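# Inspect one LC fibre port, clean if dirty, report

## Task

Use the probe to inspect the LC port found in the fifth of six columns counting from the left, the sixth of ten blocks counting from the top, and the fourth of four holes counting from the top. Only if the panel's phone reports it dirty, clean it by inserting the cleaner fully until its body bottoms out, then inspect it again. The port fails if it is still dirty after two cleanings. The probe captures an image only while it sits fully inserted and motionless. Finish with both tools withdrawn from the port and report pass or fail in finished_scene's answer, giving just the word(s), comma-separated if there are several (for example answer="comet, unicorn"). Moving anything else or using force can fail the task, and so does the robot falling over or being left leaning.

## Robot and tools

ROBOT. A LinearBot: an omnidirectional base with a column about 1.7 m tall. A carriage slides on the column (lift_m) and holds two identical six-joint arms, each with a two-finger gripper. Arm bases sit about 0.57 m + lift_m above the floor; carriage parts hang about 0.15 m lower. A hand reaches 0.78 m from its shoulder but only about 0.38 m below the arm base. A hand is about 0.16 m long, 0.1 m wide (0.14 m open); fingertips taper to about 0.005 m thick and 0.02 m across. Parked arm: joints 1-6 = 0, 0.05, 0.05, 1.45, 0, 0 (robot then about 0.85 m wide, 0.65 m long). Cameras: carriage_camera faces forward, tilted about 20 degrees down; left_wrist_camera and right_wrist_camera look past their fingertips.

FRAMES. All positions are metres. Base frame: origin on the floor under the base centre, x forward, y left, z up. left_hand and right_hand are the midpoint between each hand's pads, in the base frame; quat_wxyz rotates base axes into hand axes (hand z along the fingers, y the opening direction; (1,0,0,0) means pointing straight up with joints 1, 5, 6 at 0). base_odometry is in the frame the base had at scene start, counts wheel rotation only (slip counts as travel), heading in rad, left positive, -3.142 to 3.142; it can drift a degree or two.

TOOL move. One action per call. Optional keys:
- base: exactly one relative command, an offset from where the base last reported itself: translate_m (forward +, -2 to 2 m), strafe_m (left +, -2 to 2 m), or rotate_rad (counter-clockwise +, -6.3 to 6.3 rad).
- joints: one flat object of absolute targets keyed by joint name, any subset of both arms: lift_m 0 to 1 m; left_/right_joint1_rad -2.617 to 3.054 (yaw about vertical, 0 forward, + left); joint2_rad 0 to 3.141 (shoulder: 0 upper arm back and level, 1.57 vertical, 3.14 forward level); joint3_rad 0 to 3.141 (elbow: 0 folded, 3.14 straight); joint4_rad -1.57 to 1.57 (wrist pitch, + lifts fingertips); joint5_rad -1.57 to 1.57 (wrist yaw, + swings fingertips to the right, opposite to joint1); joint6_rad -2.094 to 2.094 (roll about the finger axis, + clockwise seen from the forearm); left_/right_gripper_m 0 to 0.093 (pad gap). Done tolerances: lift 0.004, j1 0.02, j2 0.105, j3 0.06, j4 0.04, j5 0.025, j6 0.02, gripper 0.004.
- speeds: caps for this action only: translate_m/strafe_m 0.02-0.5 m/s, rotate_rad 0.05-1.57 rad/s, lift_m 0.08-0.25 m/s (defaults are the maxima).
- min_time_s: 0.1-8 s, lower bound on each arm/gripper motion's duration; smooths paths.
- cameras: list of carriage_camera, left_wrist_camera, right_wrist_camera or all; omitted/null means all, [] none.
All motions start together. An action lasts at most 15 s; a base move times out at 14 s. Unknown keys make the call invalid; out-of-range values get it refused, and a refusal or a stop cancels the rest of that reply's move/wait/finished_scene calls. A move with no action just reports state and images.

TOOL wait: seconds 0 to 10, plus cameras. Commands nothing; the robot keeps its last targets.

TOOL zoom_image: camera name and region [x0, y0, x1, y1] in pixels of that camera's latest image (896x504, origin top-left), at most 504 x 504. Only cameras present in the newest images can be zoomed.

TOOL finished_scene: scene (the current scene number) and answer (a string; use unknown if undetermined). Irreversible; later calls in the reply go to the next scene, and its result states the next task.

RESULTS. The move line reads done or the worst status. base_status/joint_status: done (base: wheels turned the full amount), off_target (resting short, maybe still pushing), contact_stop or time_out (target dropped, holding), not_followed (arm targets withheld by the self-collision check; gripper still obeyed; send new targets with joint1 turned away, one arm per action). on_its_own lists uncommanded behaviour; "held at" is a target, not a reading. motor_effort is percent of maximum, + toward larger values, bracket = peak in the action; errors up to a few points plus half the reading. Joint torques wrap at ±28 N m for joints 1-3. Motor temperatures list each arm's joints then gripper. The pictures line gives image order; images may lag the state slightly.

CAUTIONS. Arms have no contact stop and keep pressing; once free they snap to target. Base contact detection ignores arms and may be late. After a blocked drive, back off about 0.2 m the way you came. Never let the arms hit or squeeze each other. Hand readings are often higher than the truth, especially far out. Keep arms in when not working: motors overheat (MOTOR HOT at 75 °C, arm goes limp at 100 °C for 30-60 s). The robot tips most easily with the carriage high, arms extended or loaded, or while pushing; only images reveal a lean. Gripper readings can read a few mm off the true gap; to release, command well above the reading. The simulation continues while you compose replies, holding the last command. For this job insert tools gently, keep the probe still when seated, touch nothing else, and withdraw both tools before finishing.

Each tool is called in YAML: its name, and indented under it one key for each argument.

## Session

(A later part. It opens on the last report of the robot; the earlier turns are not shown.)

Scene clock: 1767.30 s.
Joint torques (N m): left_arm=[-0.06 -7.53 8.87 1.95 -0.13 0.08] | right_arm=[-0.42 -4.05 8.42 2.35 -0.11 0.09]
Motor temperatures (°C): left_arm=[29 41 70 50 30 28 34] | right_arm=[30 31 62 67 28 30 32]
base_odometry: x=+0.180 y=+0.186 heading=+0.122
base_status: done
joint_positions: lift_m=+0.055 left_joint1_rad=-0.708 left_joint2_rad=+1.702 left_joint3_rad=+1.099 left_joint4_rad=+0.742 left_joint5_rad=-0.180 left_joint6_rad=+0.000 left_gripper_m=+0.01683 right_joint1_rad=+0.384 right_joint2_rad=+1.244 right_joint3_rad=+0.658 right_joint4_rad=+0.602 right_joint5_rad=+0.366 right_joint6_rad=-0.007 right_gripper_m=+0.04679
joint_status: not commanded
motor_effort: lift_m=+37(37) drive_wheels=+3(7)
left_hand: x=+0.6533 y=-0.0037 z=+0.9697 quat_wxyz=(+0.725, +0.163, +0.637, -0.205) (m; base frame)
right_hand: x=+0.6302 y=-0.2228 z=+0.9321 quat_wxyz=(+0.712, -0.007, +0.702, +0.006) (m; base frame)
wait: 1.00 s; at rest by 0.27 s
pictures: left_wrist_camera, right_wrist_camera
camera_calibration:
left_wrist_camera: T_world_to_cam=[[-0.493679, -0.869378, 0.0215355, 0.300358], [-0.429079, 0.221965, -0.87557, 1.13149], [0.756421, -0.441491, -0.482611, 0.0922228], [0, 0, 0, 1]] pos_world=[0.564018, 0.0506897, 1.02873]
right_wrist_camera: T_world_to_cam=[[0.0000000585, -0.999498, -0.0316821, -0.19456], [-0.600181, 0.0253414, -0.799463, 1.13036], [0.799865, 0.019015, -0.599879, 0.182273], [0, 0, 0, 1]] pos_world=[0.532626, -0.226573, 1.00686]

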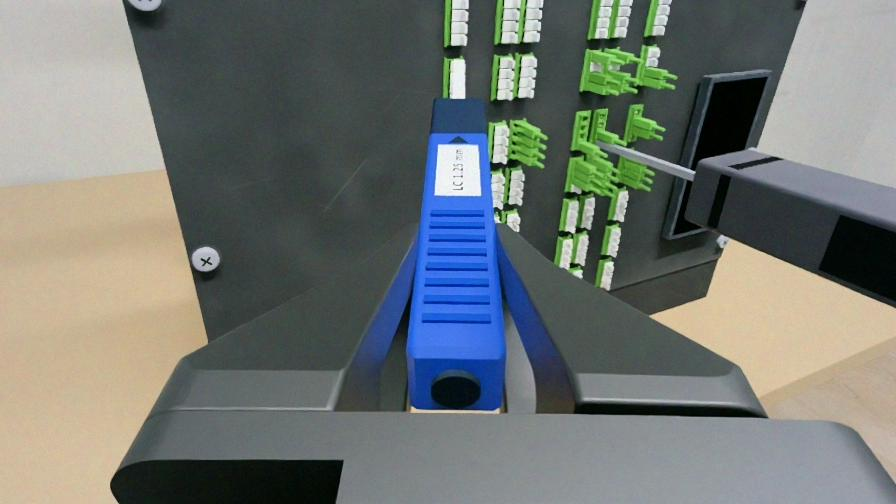

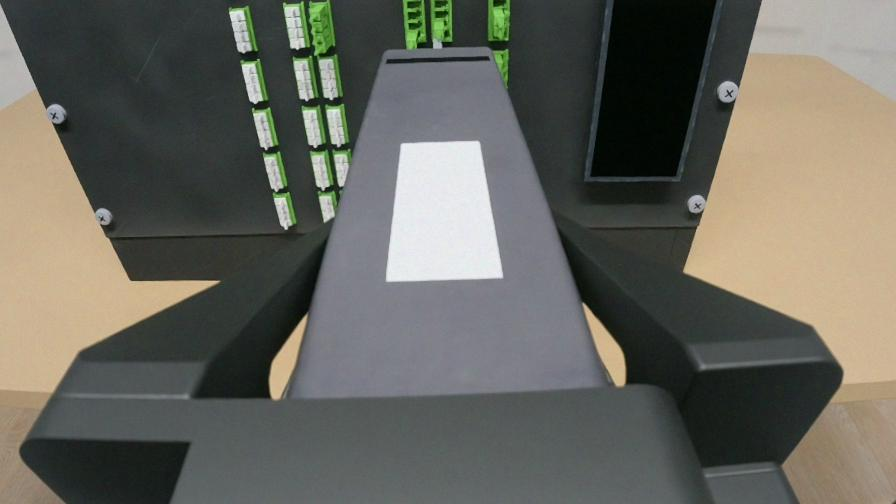

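move:
  joints: {"right_joint1_rad": 0.3708, "right_joint5_rad": 0.3488}
  min_time_s: 2
  cameras: []

wait:
  seconds: 1.0
  cameras: ["left_wrist_camera", "right_wrist_camera"]

zoom_image:
  camera: "right_wrist_camera"
  region: [420, 12, 460, 52]

zoom_image:
  camera: "left_wrist_camera"
  region: [588, 130, 608, 150]

Scene clock: 1788.90 s.
Joint torques (N m): left_arm=[-0.1 -7.57 8.87 1.94 -0.13 0.08] | right_arm=[-0.46 -4.08 8.42 2.35 -0.12 0.09]
Motor temperatures (°C): left_arm=[29 41 70 50 30 28 34] | right_arm=[30 31 62 67 28 30 32]
move: done
base_odometry: x=+0.180 y=+0.186 heading=+0.122
base_status: not commanded
joint_positions: lift_m=+0.055 left_joint1_rad=-0.708 left_joint2_rad=+1.702 left_joint3_rad=+1.099 left_joint4_rad=+0.742 left_joint5_rad=-0.180 left_joint6_rad=+0.000 left_gripper_m=+0.01683 right_joint1_rad=+0.378 right_joint2_rad=+1.244 right_joint3_rad=+0.658 right_joint4_rad=+0.602 right_joint5_rad=+0.360 right_joint6_rad=-0.007 right_gripper_m=+0.04679
joint_status: all done
motor_effort: lift_m=+37(37) drive_wheels=+3(3)
left_hand: x=+0.6533 y=-0.0037 z=+0.9697 quat_wxyz=(+0.725, +0.163, +0.637, -0.205) (m; base frame)
right_hand: x=+0.6307 y=-0.2242 z=+0.9321 quat_wxyz=(+0.712, -0.007, +0.702, +0.006) (m; base frame)
pictures: none
No camera images: "cameras" was empty.

Scene clock: 1789.90 s.
Joint torques (N m): left_arm=[-0.06 -7.58 8.9 1.93 -0.13 0.07] | right_arm=[-0.49 -4.07 8.43 2.35 -0.11 0.09]
Motor temperatures (°C): left_arm=[29 41 70 50 30 28 34] | right_arm=[30 31 62 67 28 30 32]
base_odometry: x=+0.180 y=+0.186 heading=+0.122
base_status: not commanded
joint_positions: lift_m=+0.055 left_joint1_rad=-0.708 left_joint2_rad=+1.702 left_joint3_rad=+1.099 left_joint4_rad=+0.742 left_joint5_rad=-0.180 left_joint6_rad=+0.000 left_gripper_m=+0.01683 right_joint1_rad=+0.377 right_joint2_rad=+1.244 right_joint3_rad=+0.658 right_joint4_rad=+0.602 right_joint5_rad=+0.360 right_joint6_rad=-0.007 right_gripper_m=+0.04679
joint_status: all done
motor_effort: lift_m=+37(37) drive_wheels=+3(3)
left_hand: x=+0.6533 y=-0.0037 z=+0.9697 quat_wxyz=(+0.725, +0.163, +0.637, -0.205) (m; base frame)
right_hand: x=+0.6308 y=-0.2243 z=+0.9321 quat_wxyz=(+0.712, -0.007, +0.702, +0.006) (m; base frame)
wait: 1.00 s; at rest by 0.27 s
pictures: left_wrist_camera, right_wrist_camera
camera_calibration:
left_wrist_camera: T_world_to_cam=[[-0.493679, -0.869378, 0.0215355, 0.300358], [-0.429079, 0.221965, -0.87557, 1.13149], [0.756421, -0.441491, -0.482611, 0.0922228], [0, 0, 0, 1]] pos_world=[0.564018, 0.0506897, 1.02873]
right_wrist_camera: T_world_to_cam=[[-0.000439866, -0.9995, -0.0316011, -0.195907], [-0.600171, 0.0255407, -0.799464, 1.13074], [0.799872, 0.0186144, -0.599882, 0.18181], [0, 0, 0, 1]] pos_world=[0.533125, -0.228073, 1.00686]

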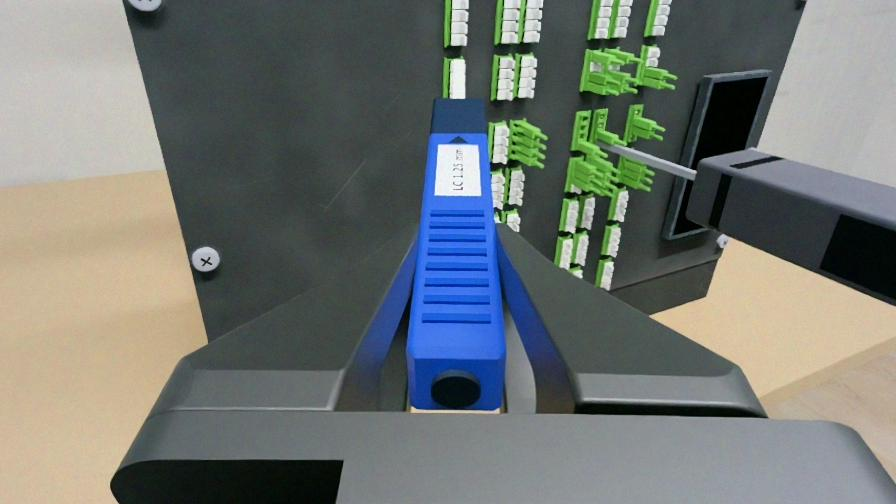

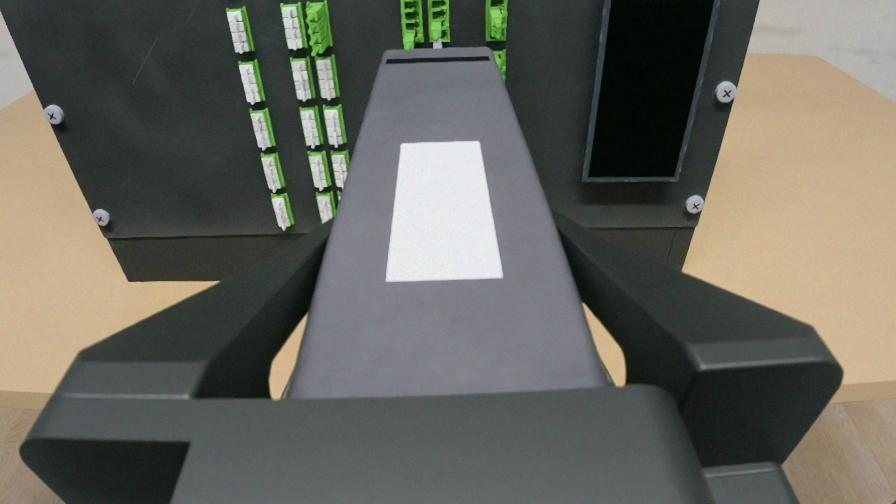

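Scaled by 12.600 from the camera's 896x504 image, which has a finer 1280x720 frame.

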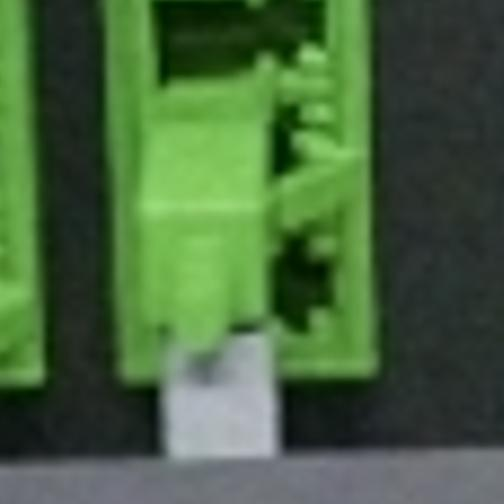

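Scaled by 25.200 from the camera's 896x504 image, which has a finer 1280x720 frame.

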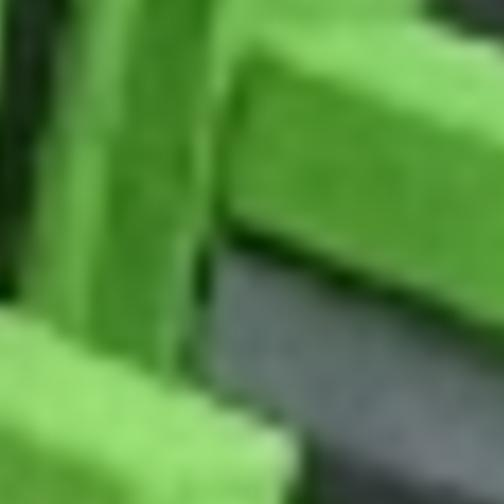

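move:
  base: {"translate_m": 0.002}
  speeds: {"translate_m": 0.02}
  cameras: []

wait:
  seconds: 1.0
  cameras: ["left_wrist_camera", "right_wrist_camera"]

zoom_image:
  camera: "right_wrist_camera"
  region: [420, 12, 460, 52]

zoom_image:
  camera: "left_wrist_camera"
  region: [588, 130, 608, 150]

Scene clock: 1800.83 s.
Joint torques (N m): left_arm=[-0.06 -7.68 8.83 1.92 -0.13 0.08] | right_arm=[-0.49 -4.1 8.47 2.36 -0.09 0.09]
Motor temperatures (°C): left_arm=[29 41 70 50 30 28 34] | right_arm=[30 31 62 67 28 30 32]
move: done
base_odometry: x=+0.182 y=+0.187 heading=+0.122
base_status: done
joint_positions: lift_m=+0.055 left_joint1_rad=-0.708 left_joint2_rad=+1.703 left_joint3_rad=+1.099 left_joint4_rad=+0.743 left_joint5_rad=-0.180 left_joint6_rad=+0.000 left_gripper_m=+0.01683 right_joint1_rad=+0.377 right_joint2_rad=+1.244 right_joint3_rad=+0.658 right_joint4_rad=+0.601 right_joint5_rad=+0.358 right_joint6_rad=-0.007 right_gripper_m=+0.04679
joint_status: not commanded
motor_effort: lift_m=+37(37) drive_wheels=-3(8)
left_hand: x=+0.6534 y=-0.0039 z=+0.9692 quat_wxyz=(+0.725, +0.163, +0.637, -0.205) (m; base frame)
right_hand: x=+0.6307 y=-0.2239 z=+0.9320 quat_wxyz=(+0.712, -0.007, +0.702, +0.007) (m; base frame)
pictures: none
No camera images: "cameras" was empty.

Scene clock: 1801.83 s.
Joint torques (N m): left_arm=[-0.06 -7.65 8.88 1.93 -0.12 0.08] | right_arm=[-0.46 -4.08 8.4 2.35 -0.09 0.09]
Motor temperatures (°C): left_arm=[29 41 70 50 30 28 34] | right_arm=[30 31 62 67 28 30 32]
base_odometry: x=+0.182 y=+0.187 heading=+0.122
base_status: done
joint_positions: lift_m=+0.055 left_joint1_rad=-0.708 left_joint2_rad=+1.703 left_joint3_rad=+1.099 left_joint4_rad=+0.743 left_joint5_rad=-0.180 left_joint6_rad=+0.000 left_gripper_m=+0.01683 right_joint1_rad=+0.377 right_joint2_rad=+1.244 right_joint3_rad=+0.658 right_joint4_rad=+0.601 right_joint5_rad=+0.358 right_joint6_rad=-0.007 right_gripper_m=+0.04679
joint_status: not commanded
motor_effort: lift_m=+37(37) drive_wheels=+3(8)
left_hand: x=+0.6534 y=-0.0039 z=+0.9692 quat_wxyz=(+0.725, +0.163, +0.637, -0.205) (m; base frame)
right_hand: x=+0.6307 y=-0.2239 z=+0.9320 quat_wxyz=(+0.712, -0.007, +0.702, +0.007) (m; base frame)
wait: 1.00 s; at rest by 0.27 s
pictures: left_wrist_camera, right_wrist_camera
camera_calibration:
left_wrist_camera: T_world_to_cam=[[-0.493727, -0.869355, 0.0213573, 0.300588], [-0.429518, 0.222432, -0.875236, 1.13112], [0.75614, -0.441301, -0.483224, 0.0926145], [0, 0, 0, 1]] pos_world=[0.564216, 0.0505912, 1.02833]
right_wrist_camera: T_world_to_cam=[[0.00180863, -0.999504, -0.0314297, -0.197077], [-0.600505, 0.0240463, -0.79926, 1.13043], [0.799619, 0.0203192, -0.600163, 0.182529], [0, 0, 0, 1]] pos_world=[0.53323, -0.227871, 1.00686]

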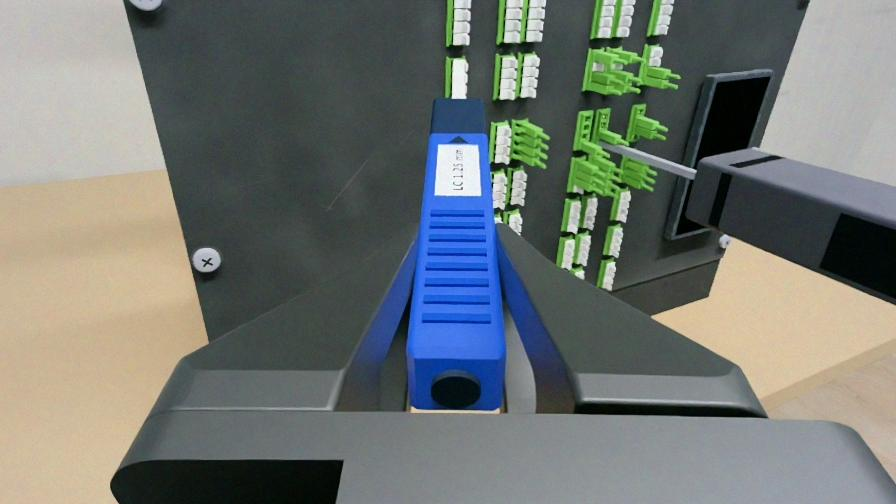

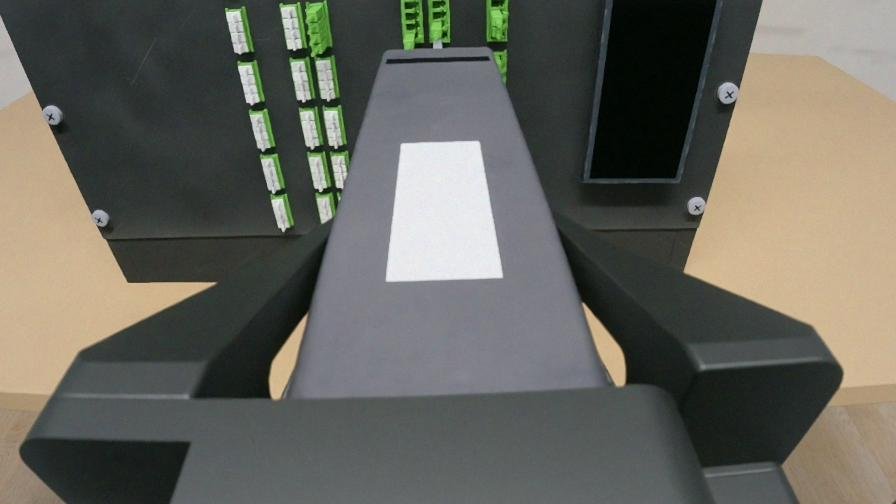

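Scaled by 12.600 from the camera's 896x504 image, which has a finer 1280x720 frame.

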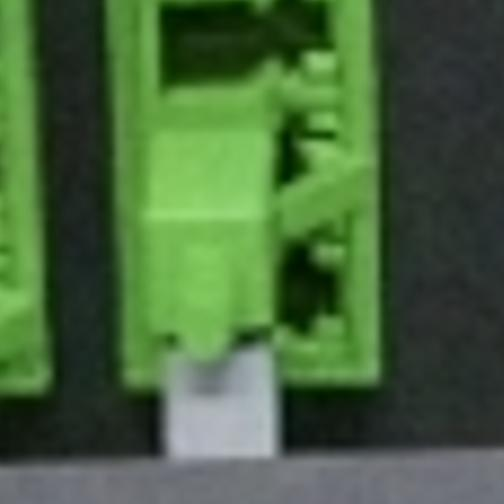

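Scaled by 25.200 from the camera's 896x504 image, which has a finer 1280x720 frame.

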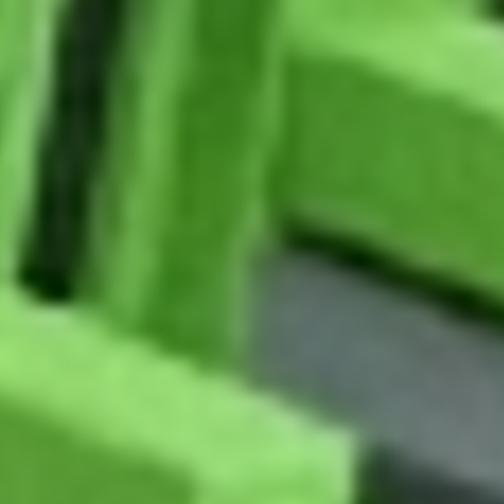

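move:
  base: {"translate_m": 0.003}
  speeds: {"translate_m": 0.02}
  cameras: []

wait:
  seconds: 1.0
  cameras: ["left_wrist_camera", "right_wrist_camera"]

zoom_image:
  camera: "right_wrist_camera"
  region: [420, 12, 460, 52]

zoom_image:
  camera: "left_wrist_camera"
  region: [588, 130, 608, 150]

Scene clock: 1815.73 s.
Joint torques (N m): left_arm=[-0.09 -7.73 8.73 1.96 -0.13 0.08] | right_arm=[-0.47 -4.07 8.43 2.36 -0.11 0.09]
Motor temperatures (°C): left_arm=[29 41 70 50 30 28 34] | right_arm=[30 31 62 66 28 30 32]
move: done
base_odometry: x=+0.185 y=+0.187 heading=+0.123
base_status: done
joint_positions: lift_m=+0.055 left_joint1_rad=-0.708 left_joint2_rad=+1.703 left_joint3_rad=+1.099 left_joint4_rad=+0.743 left_joint5_rad=-0.180 left_joint6_rad=+0.000 left_gripper_m=+0.01683 right_joint1_rad=+0.377 right_joint2_rad=+1.244 right_joint3_rad=+0.658 right_joint4_rad=+0.601 right_joint5_rad=+0.358 right_joint6_rad=-0.007 right_gripper_m=+0.04679
joint_status: not commanded
motor_effort: lift_m=+37(37) drive_wheels=-3(6)
left_hand: x=+0.6534 y=-0.0039 z=+0.9692 quat_wxyz=(+0.725, +0.163, +0.637, -0.205) (m; base frame)
right_hand: x=+0.6307 y=-0.2239 z=+0.9319 quat_wxyz=(+0.712, -0.007, +0.702, +0.007) (m; base frame)
pictures: none
No camera images: "cameras" was empty.

Scene clock: 1816.73 s.
Joint torques (N m): left_arm=[-0.06 -7.65 8.87 1.94 -0.13 0.07] | right_arm=[-0.46 -4.05 8.42 2.35 -0.1 0.09]
Motor temperatures (°C): left_arm=[29 41 70 50 30 28 34] | right_arm=[30 31 62 66 28 30 32]
base_odometry: x=+0.185 y=+0.187 heading=+0.123
base_status: done
joint_positions: lift_m=+0.055 left_joint1_rad=-0.708 left_joint2_rad=+1.703 left_joint3_rad=+1.099 left_joint4_rad=+0.743 left_joint5_rad=-0.180 left_joint6_rad=+0.000 left_gripper_m=+0.01683 right_joint1_rad=+0.377 right_joint2_rad=+1.244 right_joint3_rad=+0.658 right_joint4_rad=+0.601 right_joint5_rad=+0.358 right_joint6_rad=-0.007 right_gripper_m=+0.04679
joint_status: not commanded
motor_effort: lift_m=+37(37) drive_wheels=-3(6)
left_hand: x=+0.6534 y=-0.0039 z=+0.9692 quat_wxyz=(+0.725, +0.163, +0.637, -0.205) (m; base frame)
right_hand: x=+0.6307 y=-0.2239 z=+0.9319 quat_wxyz=(+0.712, -0.007, +0.702, +0.007) (m; base frame)
wait: 1.00 s; at rest by 0.27 s
pictures: left_wrist_camera, right_wrist_camera
camera_calibration:
left_wrist_camera: T_world_to_cam=[[-0.493727, -0.869355, 0.0213573, 0.300588], [-0.429518, 0.222432, -0.875236, 1.13112], [0.75614, -0.441301, -0.483224, 0.0926145], [0, 0, 0, 1]] pos_world=[0.564216, 0.0505912, 1.02833]
right_wrist_camera: T_world_to_cam=[[0.00183837, -0.999511, -0.0312102, -0.197319], [-0.600792, 0.0238457, -0.79905, 1.13024], [0.799403, 0.0202198, -0.600454, 0.182854], [0, 0, 0, 1]] pos_world=[0.53323, -0.227871, 1.00676]

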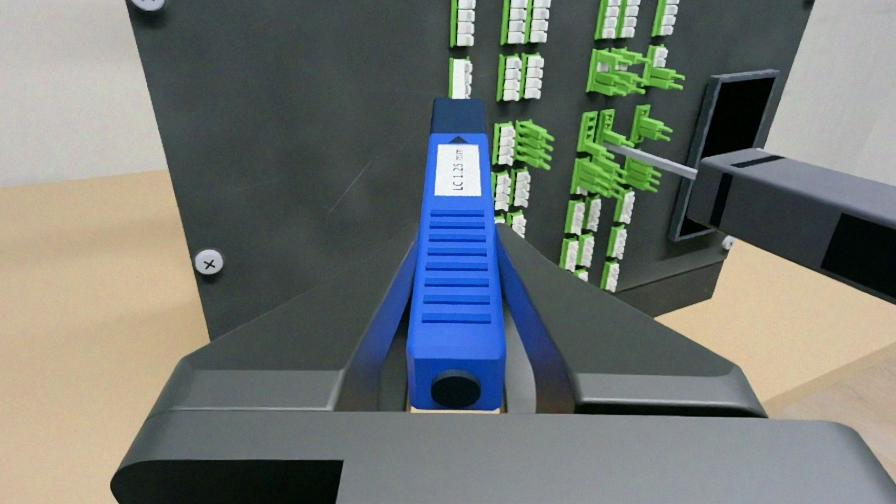

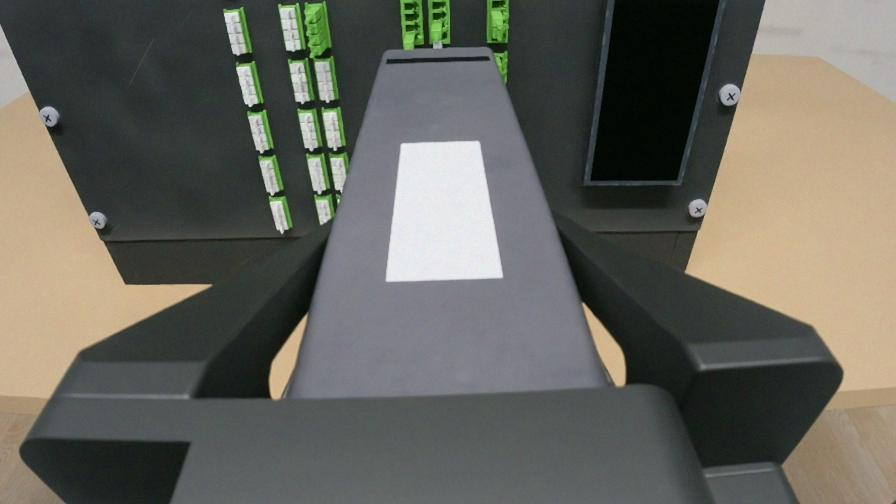

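Scaled by 12.600 from the camera's 896x504 image, which has a finer 1280x720 frame.

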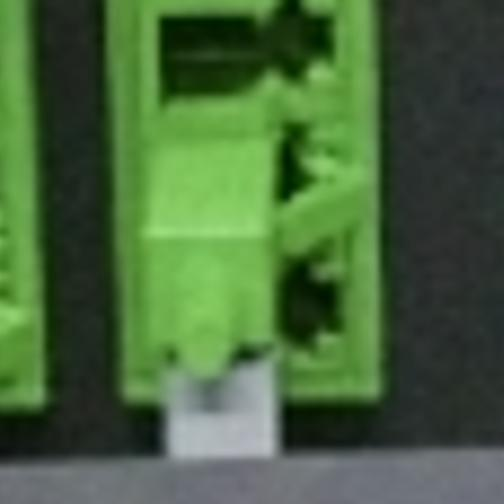

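Scaled by 25.200 from the camera's 896x504 image, which has a finer 1280x720 frame.

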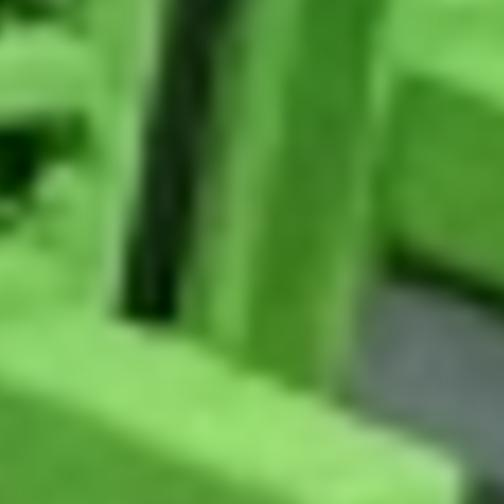

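move:
  base: {"translate_m": 0.004}
  speeds: {"translate_m": 0.02}
  cameras: []

wait:
  seconds: 1.0
  cameras: ["left_wrist_camera", "right_wrist_camera"]

zoom_image:
  camera: "right_wrist_camera"
  region: [420, 12, 460, 52]

zoom_image:
  camera: "left_wrist_camera"
  region: [590, 130, 630, 170]

Scene clock: 1827.37 s.
Joint torques (N m): left_arm=[-0.09 -7.72 8.88 1.93 -0.13 0.07] | right_arm=[-0.64 -3.21 9.14 2.36 -0.16 0.09]
Motor temperatures (°C): left_arm=[29 41 70 50 30 28 34] | right_arm=[30 31 62 66 28 30 32]
move: done
base_odometry: x=+0.189 y=+0.188 heading=+0.123
base_status: done
joint_positions: lift_m=+0.055 left_joint1_rad=-0.708 left_joint2_rad=+1.703 left_joint3_rad=+1.099 left_joint4_rad=+0.743 left_joint5_rad=-0.180 left_joint6_rad=+0.000 left_gripper_m=+0.01683 right_joint1_rad=+0.379 right_joint2_rad=+1.236 right_joint3_rad=+0.650 right_joint4_rad=+0.601 right_joint5_rad=+0.364 right_joint6_rad=-0.007 right_gripper_m=+0.04679
joint_status: not commanded
motor_effort: lift_m=+37(37) drive_wheels=+5(8)
left_hand: x=+0.6534 y=-0.0039 z=+0.9692 quat_wxyz=(+0.725, +0.163, +0.637, -0.205) (m; base frame)
right_hand: x=+0.6287 y=-0.2249 z=+0.9312 quat_wxyz=(+0.712, -0.006, +0.702, +0.005) (m; base frame)
pictures: none
No camera images: "cameras" was empty.

Scene clock: 1828.37 s.
Joint torques (N m): left_arm=[-0.06 -7.66 8.85 1.93 -0.12 0.07] | right_arm=[-0.62 -3.3 9.16 2.36 -0.16 0.09]
Motor temperatures (°C): left_arm=[29 41 70 50 30 28 34] | right_arm=[30 31 62 66 28 30 32]
base_odometry: x=+0.189 y=+0.188 heading=+0.123
base_status: done
joint_positions: lift_m=+0.055 left_joint1_rad=-0.708 left_joint2_rad=+1.703 left_joint3_rad=+1.099 left_joint4_rad=+0.743 left_joint5_rad=-0.180 left_joint6_rad=+0.000 left_gripper_m=+0.01683 right_joint1_rad=+0.379 right_joint2_rad=+1.236 right_joint3_rad=+0.650 right_joint4_rad=+0.601 right_joint5_rad=+0.364 right_joint6_rad=-0.007 right_gripper_m=+0.04679
joint_status: not commanded
motor_effort: lift_m=+37(37) drive_wheels=+5(8)
left_hand: x=+0.6534 y=-0.0039 z=+0.9692 quat_wxyz=(+0.725, +0.163, +0.637, -0.205) (m; base frame)
right_hand: x=+0.6287 y=-0.2249 z=+0.9312 quat_wxyz=(+0.712, -0.006, +0.702, +0.005) (m; base frame)
wait: 1.00 s; at rest by 0.27 s
pictures: left_wrist_camera, right_wrist_camera
camera_calibration:
left_wrist_camera: T_world_to_cam=[[-0.493727, -0.869355, 0.0213573, 0.300588], [-0.429518, 0.222432, -0.875236, 1.13112], [0.75614, -0.441301, -0.483224, 0.0926145], [0, 0, 0, 1]] pos_world=[0.564216, 0.0505912, 1.02833]
right_wrist_camera: T_world_to_cam=[[-0.00236007, -0.999508, -0.0312917, -0.195628], [-0.600701, 0.0264339, -0.799037, 1.12902], [0.79947, 0.0169112, -0.600468, 0.183274], [0, 0, 0, 1]] pos_world=[0.531222, -0.228475, 1.00606]

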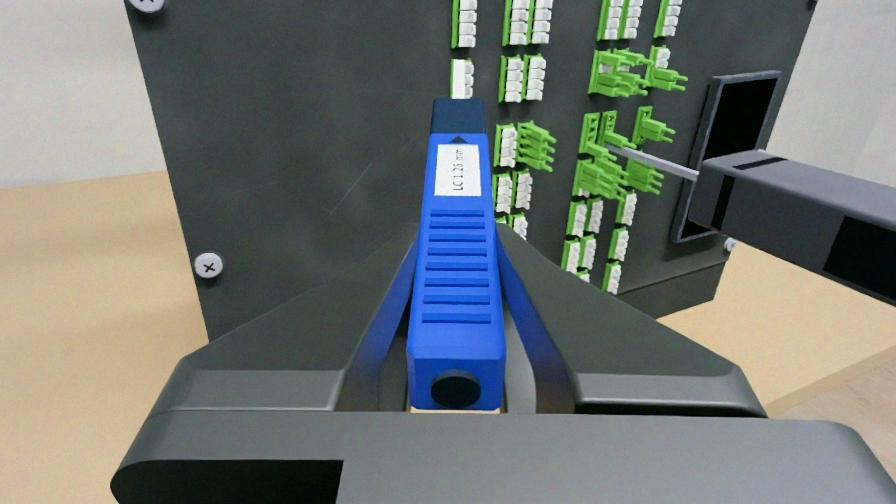

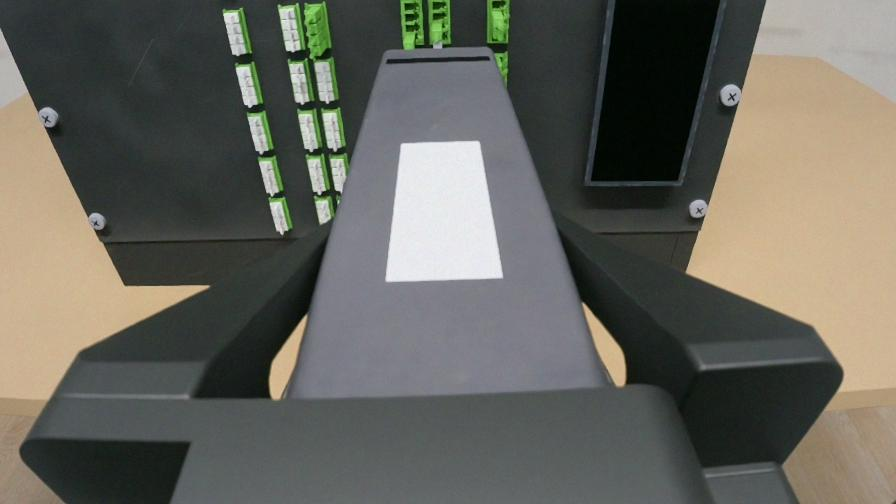

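Scaled by 12.600 from the camera's 896x504 image, which has a finer 1280x720 frame.

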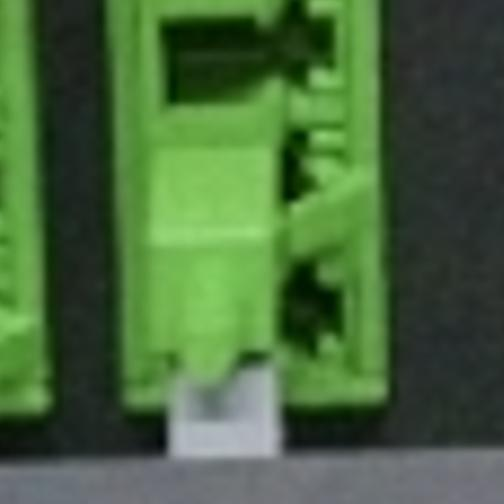

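Scaled by 12.600 from the camera's 896x504 image, which has a finer 1280x720 frame.

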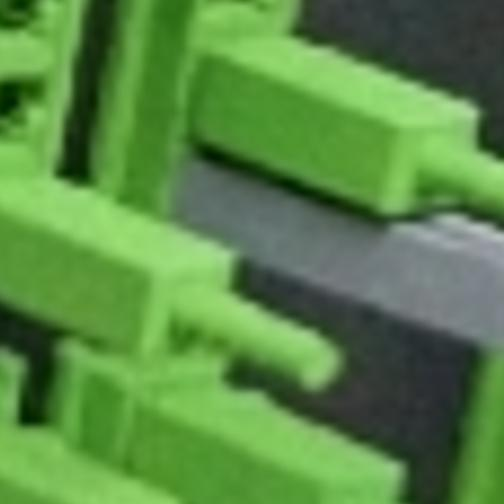

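zoom_image:
  camera: "right_wrist_camera"
  region: [560, 0, 760, 220]

zoom_image:
  camera: "left_wrist_camera"
  region: [540, 90, 720, 220]

Scaled by 2.291 from the camera's 896x504 image, which has a finer 1280x720 frame.

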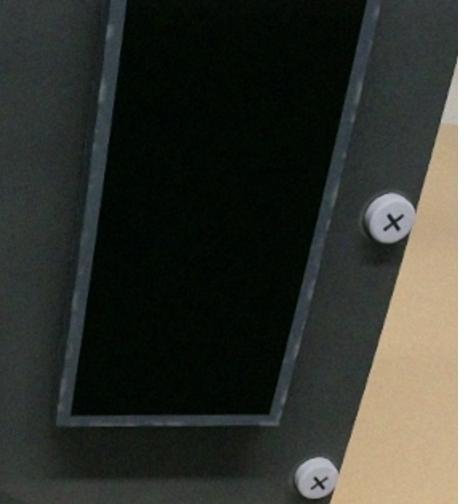

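Scaled by 2.800 from the camera's 896x504 image, which has a finer 1280x720 frame.

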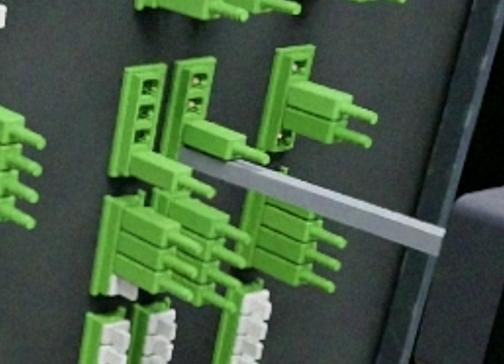

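wait:
  seconds: 2
  cameras: ["carriage_camera", "left_wrist_camera", "right_wrist_camera"]

zoom_image:
  camera: "left_wrist_camera"
  region: [590, 130, 615, 155]

Scene clock: 1857.50 s.
Joint torques (N m): left_arm=[-0.08 -7.66 8.87 1.93 -0.12 0.08] | right_arm=[-0.64 -3.28 9.16 2.35 -0.15 0.09]
Motor temperatures (°C): left_arm=[29 41 71 50 30 28 34] | right_arm=[30 31 60 66 28 30 32]
base_odometry: x=+0.189 y=+0.188 heading=+0.123
base_status: done
joint_positions: lift_m=+0.055 left_joint1_rad=-0.708 left_joint2_rad=+1.703 left_joint3_rad=+1.099 left_joint4_rad=+0.743 left_joint5_rad=-0.180 left_joint6_rad=+0.000 left_gripper_m=+0.01683 right_joint1_rad=+0.379 right_joint2_rad=+1.236 right_joint3_rad=+0.650 right_joint4_rad=+0.601 right_joint5_rad=+0.364 right_joint6_rad=-0.007 right_gripper_m=+0.04679
joint_status: not commanded
motor_effort: lift_m=+37(37) drive_wheels=+5(8)
left_hand: x=+0.6534 y=-0.0039 z=+0.9692 quat_wxyz=(+0.725, +0.163, +0.637, -0.205) (m; base frame)
right_hand: x=+0.6287 y=-0.2249 z=+0.9312 quat_wxyz=(+0.712, -0.006, +0.702, +0.005) (m; base frame)
wait: 2.00 s; at rest from the start
pictures: carriage_camera, left_wrist_camera, right_wrist_camera
camera_calibration:
carriage_camera: T_world_to_cam=[[-0.0360985, -0.999282, 0.0115197, -0.00846677], [-0.378579, 0.00300606, -0.925564, 1.03849], [0.924865, -0.0377726, -0.378416, 0.283858], [0, 0, 0, 1]] pos_world=[0.130314, -0.000860394, 1.0687]
left_wrist_camera: T_world_to_cam=[[-0.493727, -0.869355, 0.0213573, 0.300588], [-0.429518, 0.222432, -0.875236, 1.13112], [0.75614, -0.441301, -0.483224, 0.0926145], [0, 0, 0, 1]] pos_world=[0.564216, 0.0505912, 1.02833]
right_wrist_camera: T_world_to_cam=[[-0.00236007, -0.999508, -0.0312917, -0.195628], [-0.600701, 0.0264339, -0.799037, 1.12902], [0.79947, 0.0169112, -0.600468, 0.183274], [0, 0, 0, 1]] pos_world=[0.531222, -0.228475, 1.00606]

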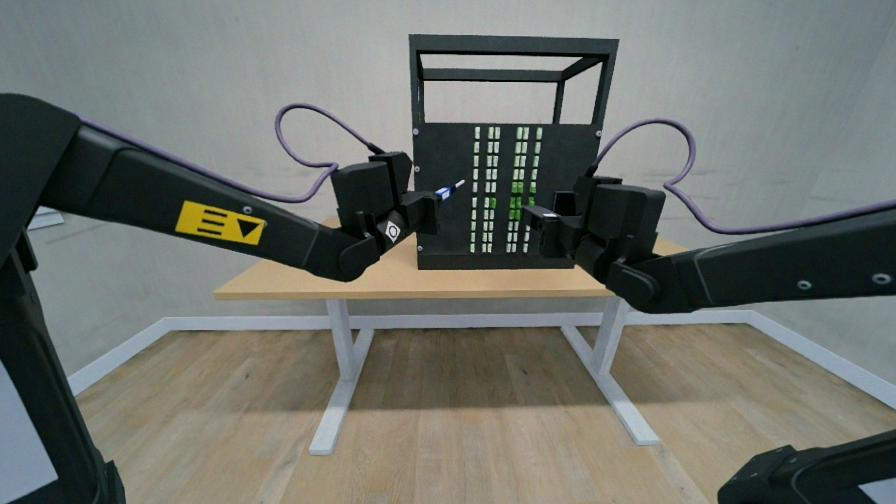

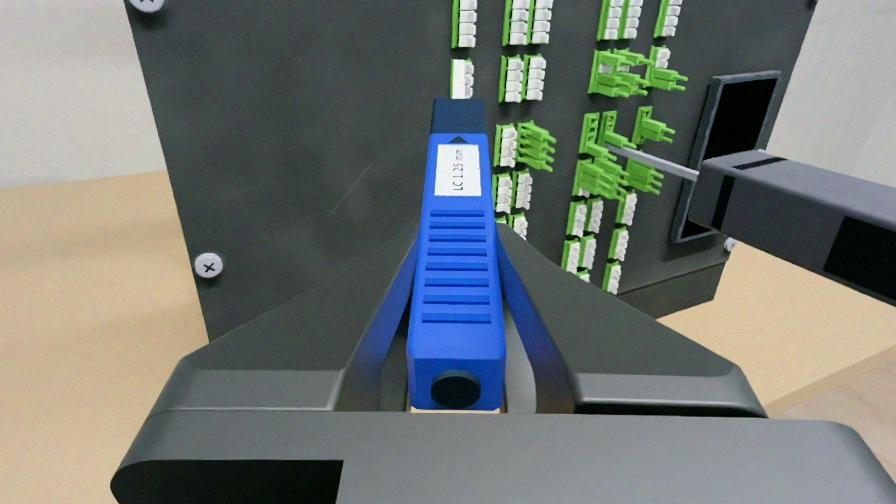

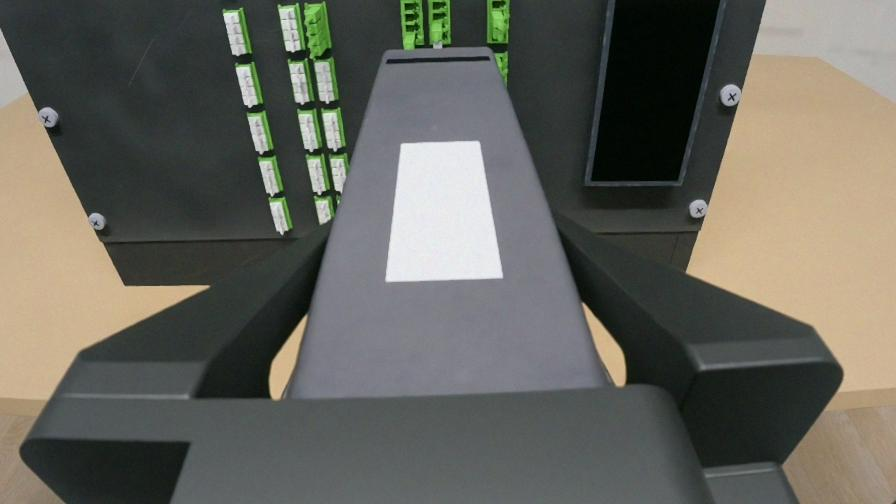

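Scaled by 20.160 from the camera's 896x504 image, which has a finer 1280x720 frame.

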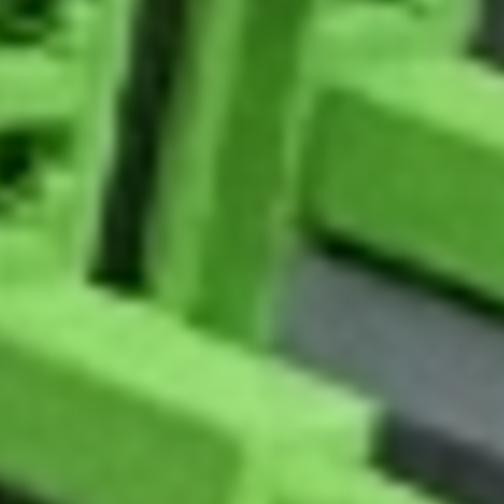

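zoom_image:
  camera: "left_wrist_camera"
  region: [600, 136, 620, 156]

zoom_image:
  camera: "right_wrist_camera"
  region: [428, 28, 448, 48]

zoom_image:
  camera: "left_wrist_camera"
  region: [575, 95, 625, 145]

Scaled by 25.200 from the camera's 896x504 image, which has a finer 1280x720 frame.

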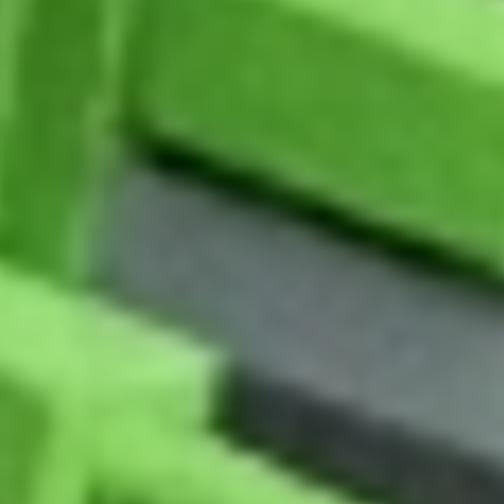

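Scaled by 25.200 from the camera's 896x504 image, which has a finer 1280x720 frame.

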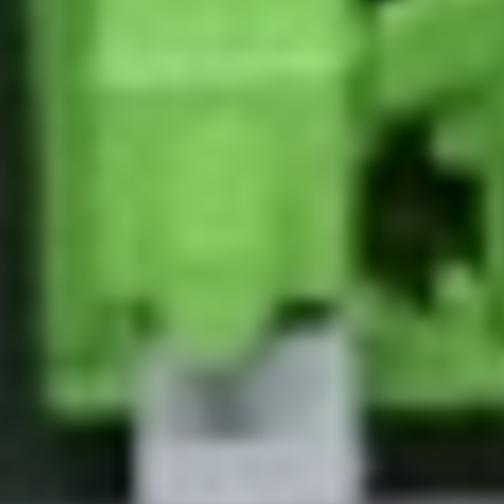

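Scaled by 10.080 from the camera's 896x504 image, which has a finer 1280x720 frame.

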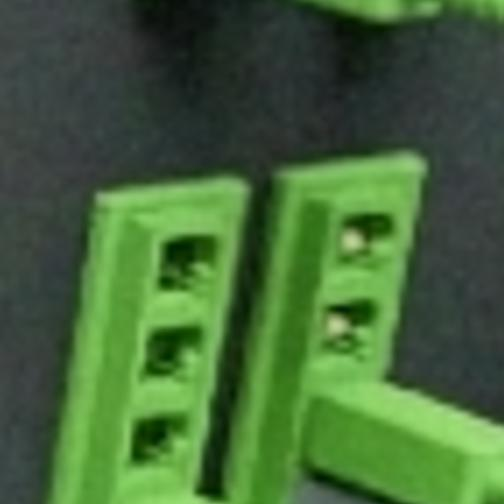

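zoom_image:
  camera: "left_wrist_camera"
  region: [605, 112, 617, 124]

zoom_image:
  camera: "left_wrist_camera"
  region: [586, 116, 600, 130]

zoom_image:
  camera: "right_wrist_camera"
  region: [430, 8, 450, 28]

Scaled by 42.000 from the camera's 896x504 image, which has a finer 1280x720 frame.

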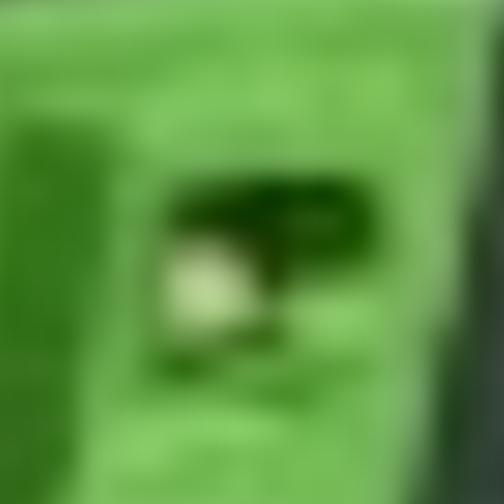

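Scaled by 36.000 from the camera's 896x504 image, which has a finer 1280x720 frame.

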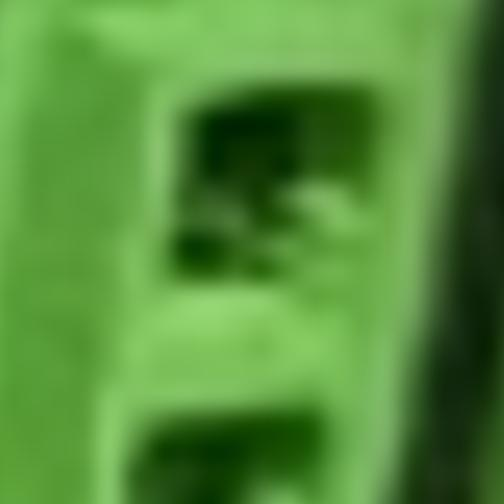

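Scaled by 25.200 from the camera's 896x504 image, which has a finer 1280x720 frame.

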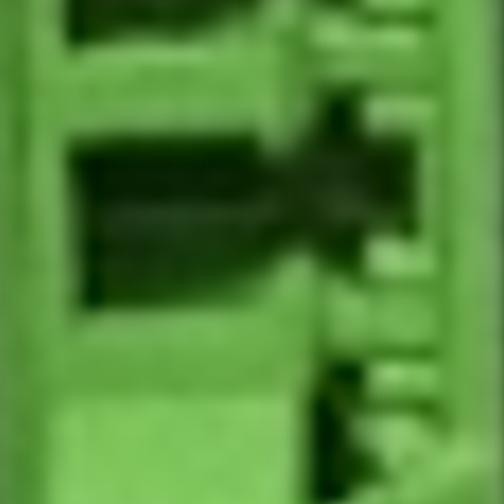

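zoom_image:
  camera: "left_wrist_camera"
  region: [603, 121, 615, 133]

zoom_image:
  camera: "left_wrist_camera"
  region: [596, 136, 612, 152]

Scaled by 42.000 from the camera's 896x504 image, which has a finer 1280x720 frame.

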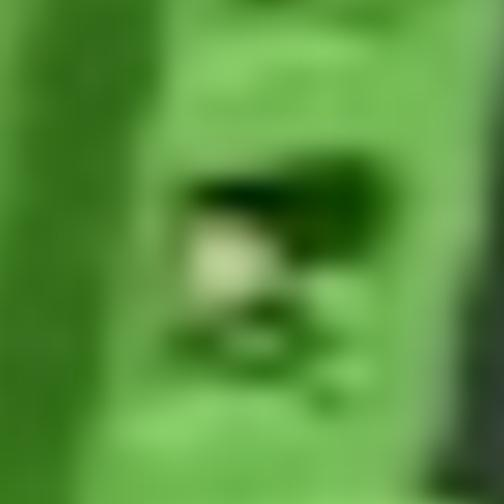

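Scaled by 31.500 from the camera's 896x504 image, which has a finer 1280x720 frame.

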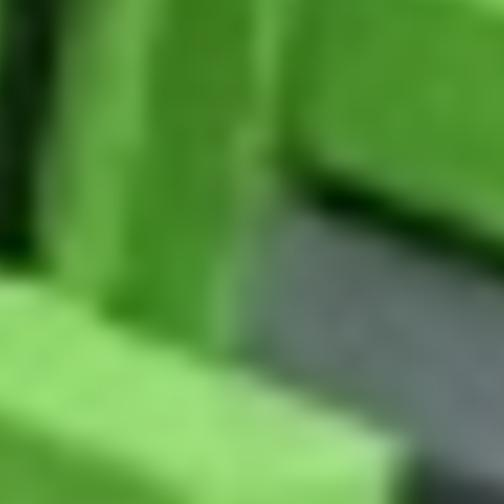

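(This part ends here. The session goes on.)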